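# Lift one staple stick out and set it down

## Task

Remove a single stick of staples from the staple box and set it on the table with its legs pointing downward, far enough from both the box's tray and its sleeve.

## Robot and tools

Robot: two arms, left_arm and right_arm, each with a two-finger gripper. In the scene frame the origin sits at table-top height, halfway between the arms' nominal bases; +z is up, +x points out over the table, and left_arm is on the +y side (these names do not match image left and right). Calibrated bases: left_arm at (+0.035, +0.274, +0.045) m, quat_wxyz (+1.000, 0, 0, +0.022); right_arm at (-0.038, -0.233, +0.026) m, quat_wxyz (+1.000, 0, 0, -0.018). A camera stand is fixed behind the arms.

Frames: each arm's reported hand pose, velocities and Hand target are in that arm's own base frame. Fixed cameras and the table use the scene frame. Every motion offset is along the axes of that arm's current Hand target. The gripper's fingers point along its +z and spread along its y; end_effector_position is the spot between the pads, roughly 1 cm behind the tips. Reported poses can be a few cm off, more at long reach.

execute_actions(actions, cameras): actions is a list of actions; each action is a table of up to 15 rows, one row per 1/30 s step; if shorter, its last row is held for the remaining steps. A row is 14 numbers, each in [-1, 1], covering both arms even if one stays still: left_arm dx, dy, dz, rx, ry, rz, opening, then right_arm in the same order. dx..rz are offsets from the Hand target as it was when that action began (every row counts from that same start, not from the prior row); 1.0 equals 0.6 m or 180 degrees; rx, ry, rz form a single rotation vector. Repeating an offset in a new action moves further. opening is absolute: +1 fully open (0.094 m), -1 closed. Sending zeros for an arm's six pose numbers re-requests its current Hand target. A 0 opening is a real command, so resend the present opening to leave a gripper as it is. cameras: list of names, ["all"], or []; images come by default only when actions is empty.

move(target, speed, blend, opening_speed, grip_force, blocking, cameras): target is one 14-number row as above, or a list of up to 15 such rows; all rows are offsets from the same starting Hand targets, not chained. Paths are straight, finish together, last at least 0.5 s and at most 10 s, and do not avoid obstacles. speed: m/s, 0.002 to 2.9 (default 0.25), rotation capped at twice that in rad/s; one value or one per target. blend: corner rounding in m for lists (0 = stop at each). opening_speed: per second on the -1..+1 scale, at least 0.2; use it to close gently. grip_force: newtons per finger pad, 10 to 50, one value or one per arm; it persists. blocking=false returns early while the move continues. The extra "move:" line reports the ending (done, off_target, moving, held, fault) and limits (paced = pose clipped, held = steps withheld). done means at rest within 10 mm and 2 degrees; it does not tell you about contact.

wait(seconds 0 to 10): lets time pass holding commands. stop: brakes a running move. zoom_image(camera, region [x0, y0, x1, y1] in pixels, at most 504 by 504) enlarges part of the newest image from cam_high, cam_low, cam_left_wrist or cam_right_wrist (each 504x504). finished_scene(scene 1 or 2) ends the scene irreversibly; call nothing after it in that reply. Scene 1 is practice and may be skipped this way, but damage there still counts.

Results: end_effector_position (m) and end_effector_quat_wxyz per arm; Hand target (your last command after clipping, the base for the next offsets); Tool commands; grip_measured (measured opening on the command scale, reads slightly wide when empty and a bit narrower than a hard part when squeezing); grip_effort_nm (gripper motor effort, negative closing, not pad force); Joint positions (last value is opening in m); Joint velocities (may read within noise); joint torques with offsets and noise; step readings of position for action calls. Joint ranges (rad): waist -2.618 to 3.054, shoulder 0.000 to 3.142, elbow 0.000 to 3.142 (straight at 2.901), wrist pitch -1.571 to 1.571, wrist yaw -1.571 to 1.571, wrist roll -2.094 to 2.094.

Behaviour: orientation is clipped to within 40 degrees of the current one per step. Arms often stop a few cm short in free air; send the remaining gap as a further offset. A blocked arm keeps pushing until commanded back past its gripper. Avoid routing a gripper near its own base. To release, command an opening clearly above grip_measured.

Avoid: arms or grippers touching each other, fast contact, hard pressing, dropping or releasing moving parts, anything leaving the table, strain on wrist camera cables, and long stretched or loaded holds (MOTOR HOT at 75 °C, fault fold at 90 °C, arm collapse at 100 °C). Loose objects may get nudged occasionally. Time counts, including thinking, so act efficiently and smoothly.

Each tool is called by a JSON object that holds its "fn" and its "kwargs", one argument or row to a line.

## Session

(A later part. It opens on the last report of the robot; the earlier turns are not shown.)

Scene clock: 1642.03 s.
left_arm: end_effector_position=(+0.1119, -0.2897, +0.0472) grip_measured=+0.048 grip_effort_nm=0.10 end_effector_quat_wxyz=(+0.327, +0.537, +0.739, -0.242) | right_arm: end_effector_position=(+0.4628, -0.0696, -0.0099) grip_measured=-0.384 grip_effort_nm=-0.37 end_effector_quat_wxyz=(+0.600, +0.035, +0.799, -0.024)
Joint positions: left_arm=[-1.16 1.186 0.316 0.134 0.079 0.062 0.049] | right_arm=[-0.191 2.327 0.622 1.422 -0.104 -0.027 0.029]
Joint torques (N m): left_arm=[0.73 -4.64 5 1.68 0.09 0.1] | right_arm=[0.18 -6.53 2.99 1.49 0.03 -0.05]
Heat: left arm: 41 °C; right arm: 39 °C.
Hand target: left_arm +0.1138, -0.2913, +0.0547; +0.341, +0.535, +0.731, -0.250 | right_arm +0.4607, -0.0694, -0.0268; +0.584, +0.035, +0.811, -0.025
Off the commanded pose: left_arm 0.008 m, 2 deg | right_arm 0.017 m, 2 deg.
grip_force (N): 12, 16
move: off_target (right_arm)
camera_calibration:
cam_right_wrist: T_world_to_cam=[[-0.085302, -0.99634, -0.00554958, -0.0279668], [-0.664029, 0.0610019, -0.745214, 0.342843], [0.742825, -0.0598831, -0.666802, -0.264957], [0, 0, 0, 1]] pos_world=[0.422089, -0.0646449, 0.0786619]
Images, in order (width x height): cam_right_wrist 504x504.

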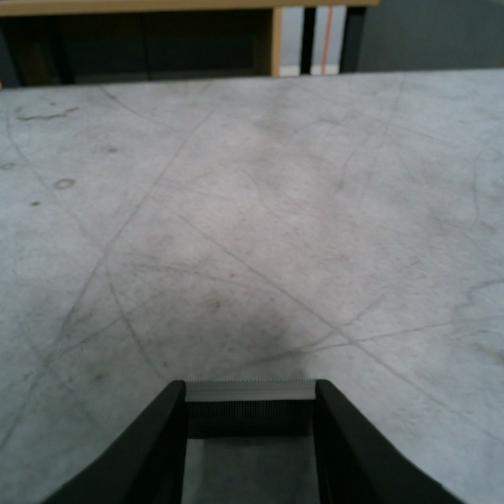

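{"fn": "move", "kwargs": {
  "target": [
    [0,0,0,0,0,0,0.05,-0.0188,0,-0.0068,0,0,0,-0.42],
    [0,0,0,0,0,0,0.05,-0.0188,0,-0.0068,0,0,0,-0.15]
  ],
  "speed": 0.06,
  "opening_speed": 0.5,
  "cameras": ["cam_right_wrist"]
}}

{"fn": "zoom_image", "kwargs": {
  "camera": "cam_right_wrist",
  "region": [130, 300, 370, 500]
}}

Scene clock: 1657.30 s.
left_arm: end_effector_position=(+0.1119, -0.2897, +0.0472) grip_measured=+0.048 grip_effort_nm=0.10 end_effector_quat_wxyz=(+0.327, +0.537, +0.739, -0.242) | right_arm: end_effector_position=(+0.4627, -0.0701, -0.0102) grip_measured=-0.152 grip_effort_nm=0.14 end_effector_quat_wxyz=(+0.600, +0.036, +0.799, -0.025)
Joint positions: left_arm=[-1.16 1.186 0.316 0.134 0.079 0.062 0.049] | right_arm=[-0.191 2.327 0.622 1.421 -0.101 -0.027 0.04]
Joint torques (N m): left_arm=[0.61 -4.7 4.9 1.67 0.11 0.07] | right_arm=[0.16 -10.67 1.91 1.12 0 -0.05]
Heat: left arm: 41 °C; right arm: 38 °C.
Hand target: left_arm +0.1138, -0.2913, +0.0547; +0.341, +0.535, +0.731, -0.250 | right_arm +0.4604, -0.0694, -0.0148; +0.584, +0.035, +0.811, -0.025
Off the commanded pose: left_arm 0.008 m, 2 deg | right_arm 0.005 m, 2 deg.
grip_force (N): 12, 16
move: done
camera_calibration:
cam_right_wrist: T_world_to_cam=[[-0.0881919, -0.996092, -0.00481188, -0.0270908], [-0.664774, 0.0624539, -0.744429, 0.343062], [0.741821, -0.0624538, -0.667684, -0.26479], [0, 0, 0, 1]] pos_world=[0.422096, -0.0649476, 0.0784593]
Images, in order (width x height): cam_right_wrist 504x504.

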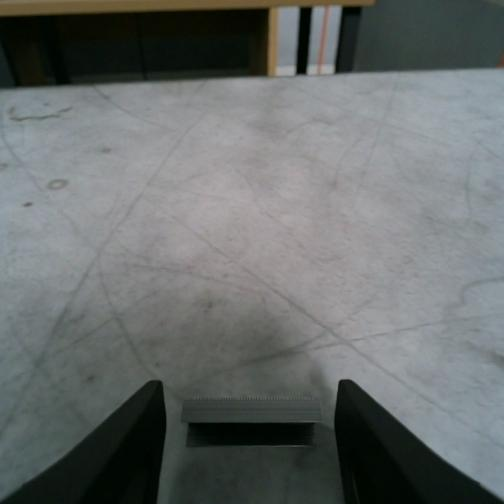

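Scaled by 2.100 from the camera's 504x504 image, which has a finer 720x720 frame.

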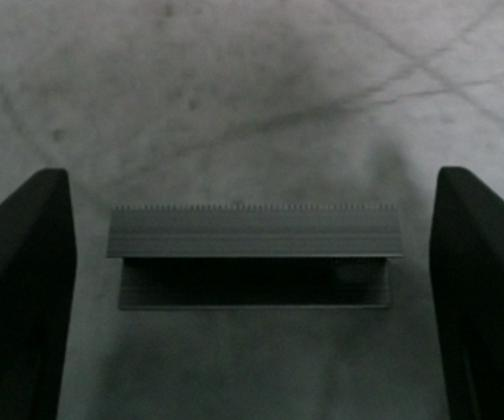

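{"fn": "move", "kwargs": {
  "target": [
    [0,0,0,0,0,0,0.05,0,0,-0.1167,0,0,0,-0.1],
    [0,0,0,0,0,0,0.05,-0.0883,0,-0.1165,0,0.15,0,-0.1],
    [0,0,0,0,0,0,0.05,-0.1182,0,-0.0128,0,0.4389,0,-0.1]
  ],
  "speed": 0.2,
  "blend": [0.01,0.02,0],
  "cameras": ["cam_right_wrist"]
}}

{"fn": "zoom_image", "kwargs": {
  "camera": "cam_right_wrist",
  "region": [130, 220, 370, 460]
}}

Scene clock: 1686.40 s.
left_arm: end_effector_position=(+0.1119, -0.2897, +0.0472) grip_measured=+0.048 grip_effort_nm=0.10 end_effector_quat_wxyz=(+0.327, +0.537, +0.739, -0.242) | right_arm: end_effector_position=(+0.4734, -0.0721, +0.0581) grip_measured=-0.102 grip_effort_nm=0.14 end_effector_quat_wxyz=(-0.020, +0.044, +0.999, +0.004)
Joint positions: left_arm=[-1.16 1.186 0.316 0.134 0.079 0.062 0.049] | right_arm=[-0.154 2.564 2.507 -1.554 -0.003 -0.067 0.042]
Joint torques (N m): left_arm=[0.64 -4.71 5.07 1.68 0.11 0.09] | right_arm=[0.7 -11.73 7.64 0.11 0.08 0.11]
Heat: left arm: 41 °C; right arm: 41 °C.
Hand target: left_arm +0.1138, -0.2913, +0.0547; +0.341, +0.535, +0.731, -0.250 | right_arm +0.4756, -0.0708, +0.0549; -0.066, +0.043, +0.997, +0.003
Off the commanded pose: left_arm 0.008 m, 2 deg | right_arm 0.004 m, 5 deg.
joint sent to its limit (right arm) — joint 4 (wrist pitch), lower limit. The joint targets are off in orientation, not in position.
grip_force (N): 12, 16
move: off_target (right_arm)
camera_calibration:
cam_right_wrist: T_world_to_cam=[[-0.0894436, -0.995977, -0.00540582, -0.0271393], [-0.879486, 0.0764326, 0.469747, 0.433168], [-0.467444, 0.0467702, -0.882785, 0.365576], [0, 0, 0, 1]] pos_world=[0.549424, -0.0772362, 0.119099]
Images, in order (width x height): cam_right_wrist 504x504.

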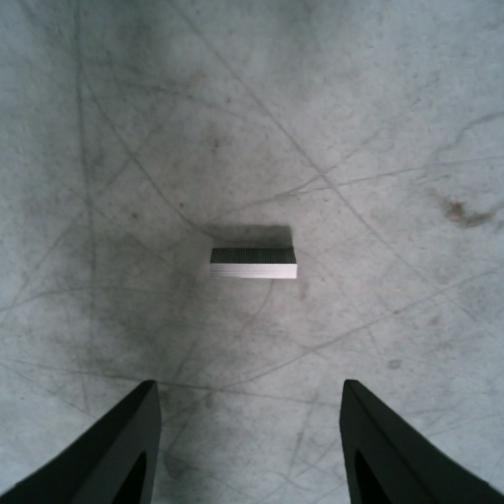

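Scaled by 2.100 from the camera's 504x504 image, which has a finer 720x720 frame.

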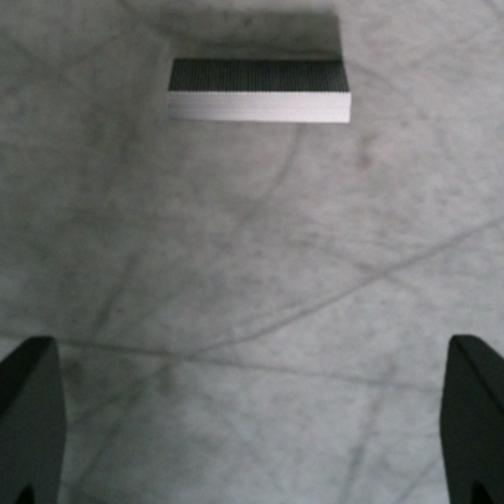

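{"fn": "move", "kwargs": {
  "target": [0,0,0,0,0,0,0.05,-0.008,0,0.0914,0,0,0,-0.1],
  "speed": 0.15,
  "cameras": ["cam_right_wrist"]
}}

Scene clock: 1700.63 s.
left_arm: end_effector_position=(+0.1119, -0.2897, +0.0472) grip_measured=+0.048 grip_effort_nm=0.10 end_effector_quat_wxyz=(+0.327, +0.537, +0.739, -0.242) | right_arm: end_effector_position=(+0.4660, -0.0710, +0.0005) grip_measured=-0.102 grip_effort_nm=0.14 end_effector_quat_wxyz=(-0.075, +0.044, +0.996, +0.010)
Joint positions: left_arm=[-1.16 1.186 0.316 0.134 0.079 0.062 0.049] | right_arm=[-0.154 2.692 2.511 -1.542 -0.003 -0.067 0.042]
Joint torques (N m): left_arm=[0.73 -4.75 4.94 1.69 0.09 0.07] | right_arm=[0.66 -12.82 7.53 0.11 0.08 0.11]
Heat: left arm: 41 °C; right arm: 40 °C.
Hand target: left_arm +0.1138, -0.2913, +0.0547; +0.341, +0.535, +0.731, -0.250 | right_arm +0.4731, -0.0706, -0.0002; -0.066, +0.044, +0.997, +0.003
Off the commanded pose: left_arm 0.008 m, 2 deg | right_arm 0.007 m, 1 deg.
grip_force (N): 12, 16
move: done
camera_calibration:
cam_right_wrist: T_world_to_cam=[[-0.0906963, -0.995805, -0.0121269, -0.0264294], [-0.822467, 0.0680317, 0.564729, 0.4265], [-0.561535, 0.0611928, -0.825187, 0.356073], [0, 0, 0, 1]] pos_world=[0.548333, -0.0771232, 0.0526488]
Images, in order (width x height): cam_right_wrist 504x504.

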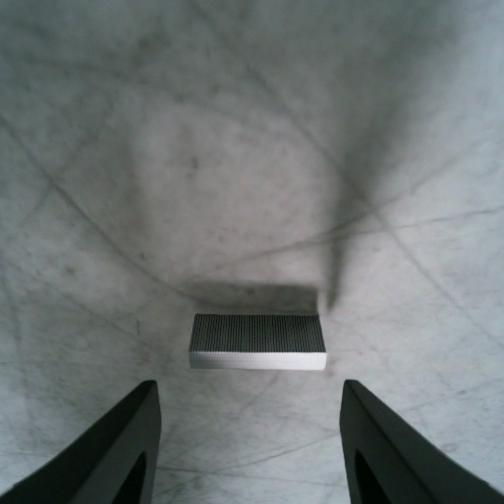

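{"fn": "move", "kwargs": {
  "target": [0,0,0,0,0,0,0.05,-0.0088,-0.002,0.0271,0,0,0,-0.1],
  "speed": 0.1,
  "cameras": ["cam_right_wrist"]
}}

Scene clock: 1711.60 s.
left_arm: end_effector_position=(+0.1119, -0.2897, +0.0472) grip_measured=+0.048 grip_effort_nm=0.10 end_effector_quat_wxyz=(+0.327, +0.537, +0.739, -0.242) | right_arm: end_effector_position=(+0.4731, -0.0721, -0.0069) grip_measured=-0.102 grip_effort_nm=0.14 end_effector_quat_wxyz=(-0.064, +0.044, +0.997, +0.009)
Joint positions: left_arm=[-1.16 1.186 0.316 0.134 0.079 0.062 0.049] | right_arm=[-0.154 2.706 2.511 -1.506 -0.003 -0.067 0.042]
Joint torques (N m): left_arm=[0.68 -4.72 4.96 1.67 0.09 0.09] | right_arm=[0.47 -12.15 5.97 0.2 0.09 0.08]
Heat: left arm: 41 °C; right arm: 42 °C.
Hand target: left_arm +0.1138, -0.2913, +0.0547; +0.341, +0.535, +0.731, -0.250 | right_arm +0.4762, -0.0721, -0.0169; -0.065, +0.044, +0.997, +0.003
Off the commanded pose: left_arm 0.008 m, 2 deg | right_arm 0.011 m, 1 deg.
grip_force (N): 12, 16
move: off_target (right_arm)
camera_calibration:
cam_right_wrist: T_world_to_cam=[[-0.0905378, -0.995835, -0.0107393, -0.0270149], [-0.834568, 0.069983, 0.546442, 0.442287], [-0.543414, 0.0584363, -0.837428, 0.345189], [0, 0, 0, 1]] pos_world=[0.554253, -0.0780265, 0.0470974]
Images, in order (width x height): cam_right_wrist 504x504.

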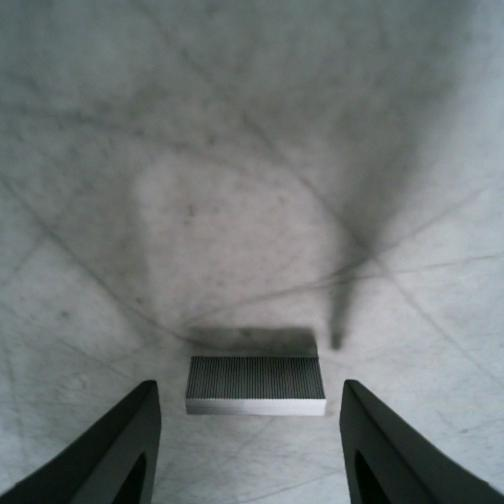

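{"fn": "move", "kwargs": {
  "target": [
    [0,0,0,0,0,0,0.05,-0.0013,0,0.0099,0,0,0,-0.1],
    [0,0,0,0,0,0,0.05,-0.0013,0,0.0099,0,0,0,-0.42]
  ],
  "speed": 0.1,
  "cameras": ["cam_right_wrist"]
}}

Scene clock: 1723.37 s.
left_arm: end_effector_position=(+0.1119, -0.2897, +0.0472) grip_measured=+0.048 grip_effort_nm=0.10 end_effector_quat_wxyz=(+0.327, +0.537, +0.739, -0.242) | right_arm: end_effector_position=(+0.4771, -0.0728, -0.0093) grip_measured=-0.361 grip_effort_nm=-0.31 end_effector_quat_wxyz=(-0.057, +0.044, +0.997, +0.008)
Joint positions: left_arm=[-1.16 1.186 0.316 0.134 0.079 0.062 0.049] | right_arm=[-0.154 2.706 2.504 -1.483 -0.003 -0.067 0.03]
Joint torques (N m): left_arm=[0.64 -4.62 4.94 1.65 0.09 0.1] | right_arm=[0.47 -12.15 4.75 0.24 0.09 0.08]
Heat: left arm: 41 °C; right arm: 41 °C.
Hand target: left_arm +0.1138, -0.2913, +0.0547; +0.341, +0.535, +0.731, -0.250 | right_arm +0.4762, -0.0721, -0.0229; -0.065, +0.044, +0.997, +0.003
Off the commanded pose: left_arm 0.008 m, 2 deg | right_arm 0.014 m, 1 deg.
grip_force (N): 12, 16
move: off_target (right_arm); target 2's new opening was sent with right_arm's hand 0.014 m and 1 deg from that target
camera_calibration:
cam_right_wrist: T_world_to_cam=[[-0.0902742, -0.995873, -0.00931579, -0.0275605], [-0.84313, 0.0714429, 0.532943, 0.451071], [-0.530078, 0.0559654, -0.8461, 0.338712], [0, 0, 0, 1]] pos_world=[0.557367, -0.0786288, 0.0459324]
Images, in order (width x height): cam_right_wrist 504x504.

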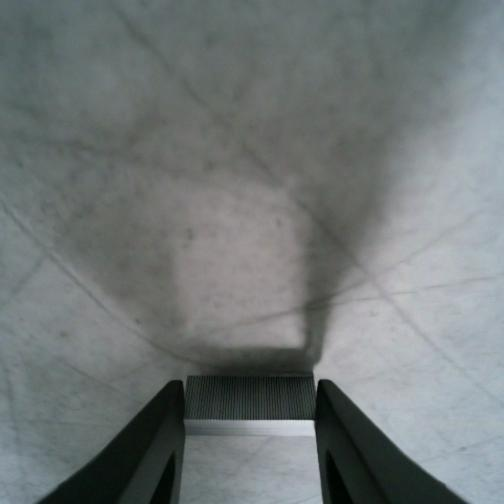

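{"fn": "move", "kwargs": {
  "target": [
    [0,0,0,0,0,0,0.05,0.0165,0,-0.1239,0,0,0,-0.42],
    [0,0,0,0,0,0,0.05,0.0165,0,-0.1239,0,-0.4256,0,-0.42]
  ],
  "speed": [0.2,0.3],
  "blend": [0.02,0],
  "cameras": ["cam_right_wrist"]
}}

Scene clock: 1736.77 s.
left_arm: end_effector_position=(+0.1119, -0.2897, +0.0472) grip_measured=+0.048 grip_effort_nm=0.10 end_effector_quat_wxyz=(+0.327, +0.537, +0.739, -0.242) | right_arm: end_effector_position=(+0.4767, -0.0709, +0.0573) grip_measured=-0.370 grip_effort_nm=-0.37 end_effector_quat_wxyz=(+0.566, +0.032, +0.823, -0.030)
Joint positions: left_arm=[-1.16 1.186 0.316 0.134 0.079 0.062 0.049] | right_arm=[-0.18 1.954 0.682 0.905 -0.082 -0.045 0.03]
Joint torques (N m): left_arm=[0.64 -4.75 4.98 1.65 0.07 0.07] | right_arm=[-0.7 -6.74 4.12 1.84 -0.13 0.12]
Heat: left arm: 41 °C; right arm: 41 °C.
Hand target: left_arm +0.1138, -0.2913, +0.0547; +0.341, +0.535, +0.731, -0.250 | right_arm +0.4761, -0.0721, +0.0520; +0.566, +0.036, +0.823, -0.025
Off the commanded pose: left_arm 0.008 m, 2 deg | right_arm 0.005 m, 1 deg.
grip_force (N): 12, 16
move: done
camera_calibration:
cam_right_wrist: T_world_to_cam=[[-0.0886468, -0.996004, 0.0108881, -0.0269643], [-0.724615, 0.0569846, -0.686794, 0.427539], [0.683429, -0.0687717, -0.726771, -0.199378], [0, 0, 0, 1]] pos_world=[0.443672, -0.0649312, 0.149023]
Images, in order (width x height): cam_right_wrist 504x504.

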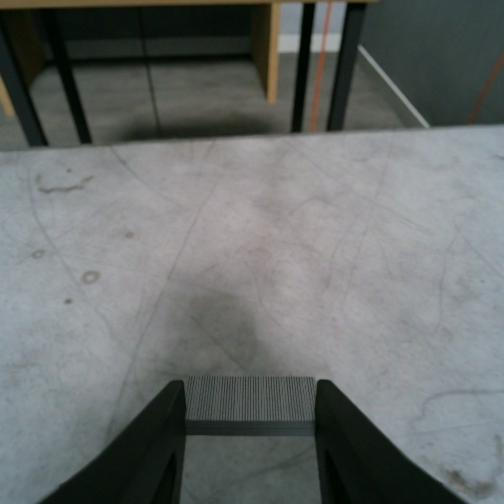

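{"fn": "move", "kwargs": {
  "target": [0,0,0,0,0,0,0.05,0.0856,0,0.0329,0,0,0,-0.42],
  "speed": 0.12
}}

Scene clock: 1753.27 s.
left_arm: end_effector_position=(+0.1119, -0.2897, +0.0472) grip_measured=+0.048 grip_effort_nm=0.10 end_effector_quat_wxyz=(+0.327, +0.537, +0.739, -0.242) | right_arm: end_effector_position=(+0.4752, -0.0704, -0.0022) grip_measured=-0.370 grip_effort_nm=-0.37 end_effector_quat_wxyz=(+0.561, +0.033, +0.826, -0.029)
Joint positions: left_arm=[-1.16 1.186 0.316 0.134 0.079 0.062 0.049] | right_arm=[-0.18 2.201 0.68 1.143 -0.083 -0.045 0.03]
Joint torques (N m): left_arm=[0.62 -4.7 4.92 1.68 0.09 0.09] | right_arm=[-0.7 -7.84 3.45 1.83 -0.14 0.12]
Heat: left arm: 41 °C; right arm: 39 °C.
Hand target: left_arm +0.1138, -0.2913, +0.0547; +0.341, +0.535, +0.731, -0.250 | right_arm +0.4762, -0.0720, -0.0030; +0.566, +0.036, +0.823, -0.025
Off the commanded pose: left_arm 0.008 m, 2 deg | right_arm 0.002 m, 1 deg.
grip_force (N): 12, 16
move: done

{"fn": "move", "kwargs": {
  "target": [0,0,0,0,0,0,0.05,0.0125,0,0.0048,0,0,0,-0.42],
  "speed": 0.06
}}

Scene clock: 1757.20 s.
left_arm: end_effector_position=(+0.1119, -0.2897, +0.0472) grip_measured=+0.048 grip_effort_nm=0.10 end_effector_quat_wxyz=(+0.327, +0.537, +0.739, -0.242) | right_arm: end_effector_position=(+0.4740, -0.0702, -0.0100) grip_measured=-0.370 grip_effort_nm=-0.37 end_effector_quat_wxyz=(+0.561, +0.033, +0.827, -0.029)
Joint positions: left_arm=[-1.16 1.186 0.316 0.134 0.079 0.062 0.049] | right_arm=[-0.18 2.234 0.68 1.175 -0.083 -0.044 0.03]
Joint torques (N m): left_arm=[0.7 -4.59 4.89 1.69 0.08 0.09] | right_arm=[-0.72 -7.62 3.73 1.84 -0.13 0.12]
Heat: left arm: 41 °C; right arm: 39 °C.
Hand target: left_arm +0.1138, -0.2913, +0.0547; +0.341, +0.535, +0.731, -0.250 | right_arm +0.4762, -0.0720, -0.0109; +0.567, +0.036, +0.823, -0.024
Off the commanded pose: left_arm 0.008 m, 2 deg | right_arm 0.003 m, 1 deg.
grip_force (N): 12, 16
move: done

{"fn": "move", "kwargs": {
  "target": [0,0,0,0,0,0,0.05,0.0078,0,0.003,0,0,0,-0.42],
  "speed": 0.05
}}

Scene clock: 1759.97 s.
left_arm: end_effector_position=(+0.1119, -0.2897, +0.0472) grip_measured=+0.048 grip_effort_nm=0.10 end_effector_quat_wxyz=(+0.327, +0.537, +0.739, -0.242) | right_arm: end_effector_position=(+0.4739, -0.0701, -0.0129) grip_measured=-0.370 grip_effort_nm=-0.37 end_effector_quat_wxyz=(+0.564, +0.033, +0.825, -0.029)
Joint positions: left_arm=[-1.16 1.186 0.316 0.134 0.079 0.062 0.049] | right_arm=[-0.18 2.254 0.68 1.201 -0.083 -0.044 0.03]
Joint torques (N m): left_arm=[0.68 -4.67 5.03 1.68 0.09 0.09] | right_arm=[-0.7 -7.45 3.97 1.77 -0.12 0.12]
Heat: left arm: 41 °C; right arm: 39 °C.
Hand target: left_arm +0.1138, -0.2913, +0.0547; +0.341, +0.535, +0.731, -0.250 | right_arm +0.4762, -0.0720, -0.0160; +0.567, +0.036, +0.823, -0.025
Off the commanded pose: left_arm 0.008 m, 2 deg | right_arm 0.004 m, 1 deg.
grip_force (N): 12, 16
move: done

Another small step.

{"fn": "move", "kwargs": {
  "target": [0,0,0,0,0,0,0.05,0.0078,0,0.003,0,0,0,-0.42],
  "speed": 0.05,
  "cameras": ["cam_right_wrist"]
}}

Scene clock: 1763.50 s.
left_arm: end_effector_position=(+0.1119, -0.2897, +0.0472) grip_measured=+0.048 grip_effort_nm=0.10 end_effector_quat_wxyz=(+0.327, +0.537, +0.739, -0.242) | right_arm: end_effector_position=(+0.4741, -0.0700, -0.0146) grip_measured=-0.370 grip_effort_nm=-0.37 end_effector_quat_wxyz=(+0.569, +0.033, +0.821, -0.029)
Joint positions: left_arm=[-1.16 1.186 0.316 0.134 0.079 0.062 0.049] | right_arm=[-0.18 2.274 0.68 1.233 -0.085 -0.042 0.03]
Joint torques (N m): left_arm=[0.66 -4.75 4.96 1.69 0.11 0.09] | right_arm=[-0.7 -7.2 4.21 1.67 -0.11 0.1]
Heat: left arm: 41 °C; right arm: 39 °C.
Hand target: left_arm +0.1138, -0.2913, +0.0547; +0.341, +0.535, +0.731, -0.250 | right_arm +0.4762, -0.0721, -0.0211; +0.566, +0.036, +0.823, -0.025
Off the commanded pose: left_arm 0.008 m, 2 deg | right_arm 0.007 m, 1 deg.
grip_force (N): 12, 16
move: done
camera_calibration:
cam_right_wrist: T_world_to_cam=[[-0.087657, -0.996121, 0.00774756, -0.0260714], [-0.720563, 0.0580343, -0.690957, 0.374202], [0.687827, -0.0661498, -0.722855, -0.251673], [0, 0, 0, 1]] pos_world=[0.440458, -0.0643349, 0.0768361]
Images, in order (width x height): cam_right_wrist 504x504.

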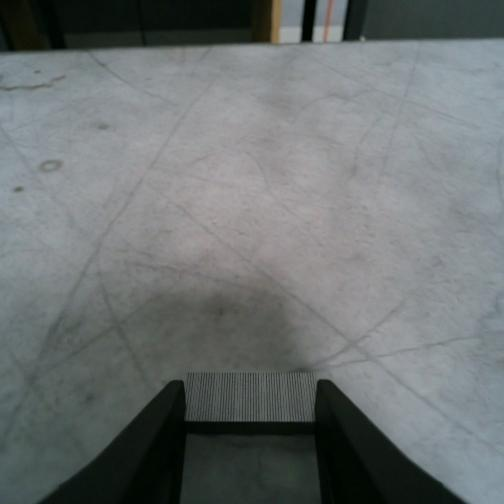

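{"fn": "move", "kwargs": {
  "target": [
    [0,0,0,0,0,0,0.05,-0.006,0,-0.0023,0,0,0,-0.42],
    [0,0,0,0,0,0,0.05,-0.006,0,-0.0023,0,0,0,-0.15]
  ],
  "speed": 0.05,
  "opening_speed": 0.3,
  "cameras": ["cam_right_wrist"]
}}

{"fn": "zoom_image", "kwargs": {
  "camera": "cam_right_wrist",
  "region": [130, 300, 370, 500]
}}

Scene clock: 1777.73 s.
left_arm: end_effector_position=(+0.1119, -0.2897, +0.0472) grip_measured=+0.048 grip_effort_nm=0.10 end_effector_quat_wxyz=(+0.327, +0.537, +0.739, -0.242) | right_arm: end_effector_position=(+0.4741, -0.0699, -0.0146) grip_measured=-0.152 grip_effort_nm=0.14 end_effector_quat_wxyz=(+0.569, +0.033, +0.821, -0.028)
Joint positions: left_arm=[-1.16 1.186 0.316 0.134 0.079 0.062 0.049] | right_arm=[-0.18 2.274 0.68 1.233 -0.085 -0.041 0.04]
Joint torques (N m): left_arm=[0.66 -4.64 4.92 1.65 0.08 0.1] | right_arm=[-0.66 -8.46 3.99 1.54 -0.11 0.08]
Heat: left arm: 41 °C; right arm: 38 °C.
Hand target: left_arm +0.1138, -0.2913, +0.0547; +0.341, +0.535, +0.731, -0.250 | right_arm +0.4762, -0.0719, -0.0172; +0.566, +0.036, +0.823, -0.024
Off the commanded pose: left_arm 0.008 m, 2 deg | right_arm 0.004 m, 1 deg.
grip_force (N): 12, 16
move: done
camera_calibration:
cam_right_wrist: T_world_to_cam=[[-0.0878, -0.996119, 0.00618595, -0.0258917], [-0.720444, 0.0592105, -0.69098, 0.374229], [0.687932, -0.0651247, -0.722847, -0.251653], [0, 0, 0, 1]] pos_world=[0.440458, -0.0643383, 0.0768387]
Images, in order (width x height): cam_right_wrist 504x504.

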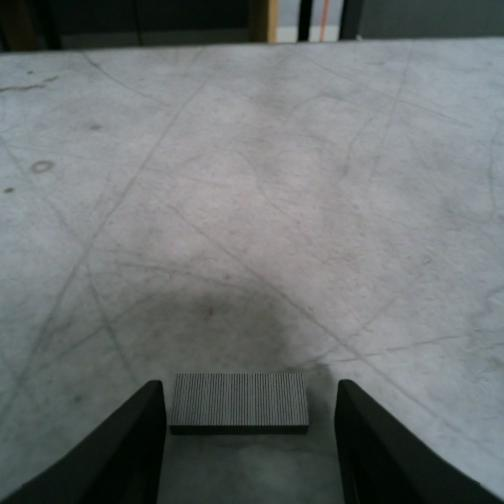

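Scaled by 2.100 from the camera's 504x504 image, which has a finer 720x720 frame.

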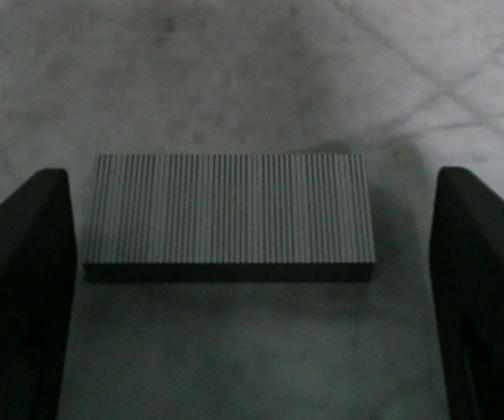

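{"fn": "move", "kwargs": {
  "target": [
    [0,0,0,0,0,0,0.05,0,0,-0.1167,0,0,0,-0.1],
    [0,0,0,0,0,0,0.05,-0.06,0,-0.15,0,0,0,-0.1]
  ],
  "speed": 0.15,
  "blend": [0.01,0],
  "cameras": ["cam_high","cam_left_wrist","cam_right_wrist"]
}}

{"fn": "zoom_image", "kwargs": {
  "camera": "cam_right_wrist",
  "region": [130, 250, 370, 450]
}}

Scene clock: 1787.70 s.
left_arm: end_effector_position=(+0.1119, -0.2897, +0.0472) grip_measured=+0.048 grip_effort_nm=0.10 end_effector_quat_wxyz=(+0.327, +0.537, +0.739, -0.242) | right_arm: end_effector_position=(+0.4059, -0.0649, +0.0425) grip_measured=-0.102 grip_effort_nm=0.13 end_effector_quat_wxyz=(+0.561, +0.040, +0.826, -0.024)
Joint positions: left_arm=[-1.16 1.186 0.316 0.134 0.079 0.062 0.049] | right_arm=[-0.209 1.851 0.387 1.085 -0.11 -0.038 0.042]
Joint torques (N m): left_arm=[0.65 -4.66 5.04 1.68 0.1 0.08] | right_arm=[-0.75 -8.05 3.17 1.58 -0.15 -0.07]
Heat: left arm: 41 °C; right arm: 38 °C.
Hand target: left_arm +0.1138, -0.2913, +0.0547; +0.341, +0.535, +0.731, -0.250 | right_arm +0.4053, -0.0658, +0.0486; +0.566, +0.036, +0.823, -0.025
Off the commanded pose: left_arm 0.008 m, 2 deg | right_arm 0.006 m, 1 deg.
grip_force (N): 12, 16
move: done
camera_calibration:
cam_left_wrist: T_world_to_cam=[[-0.936526, -0.350569, -0.00442701, 0.00533563], [-0.319651, 0.858981, -0.399968, 0.342913], [0.144019, -0.373165, -0.916518, 0.00942098], [0, 0, 0, 1]] pos_world=[0.113253, -0.28917, 0.145812]
cam_right_wrist: T_world_to_cam=[[-0.0941807, -0.995531, -0.00687177, -0.0240786], [-0.731481, 0.0738796, -0.677847, 0.36909], [0.675326, -0.0588136, -0.735171, -0.15709], [0, 0, 0, 1]] pos_world=[0.373801, -0.0604782, 0.134533]
Images, in order (width x height): cam_high 504x504, cam_left_wrist 504x504, cam_right_wrist 504x504.

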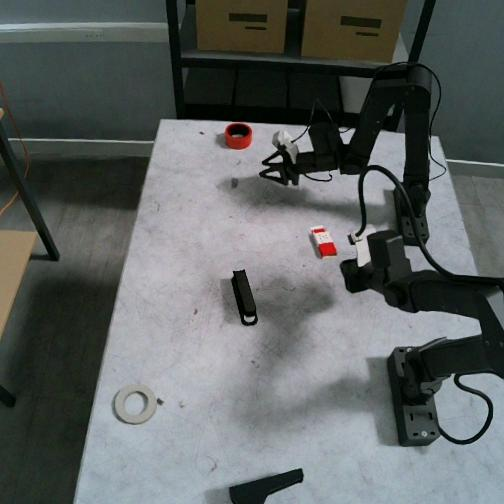

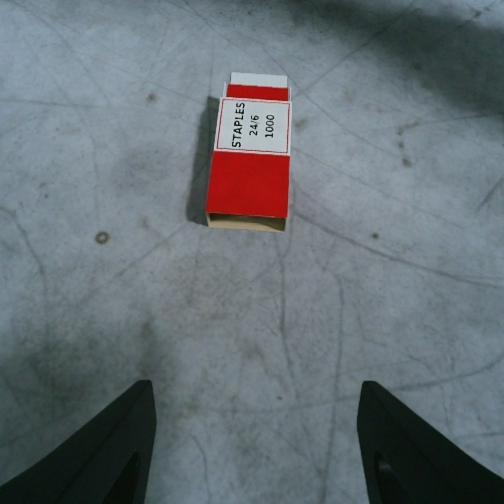

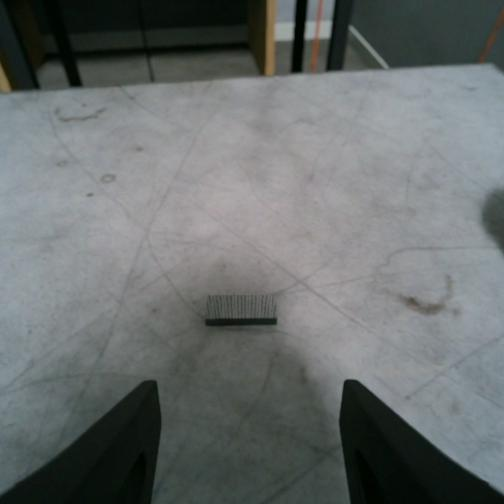

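Scaled by 2.100 from the camera's 504x504 image, which has a finer 720x720 frame.

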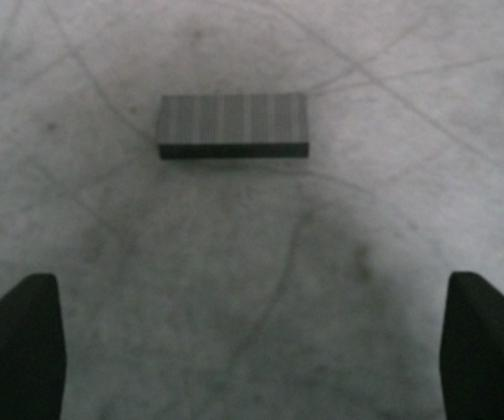

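{"fn": "finished_scene", "kwargs": {
  "scene": 2
}}

The scene is finished: the task was done.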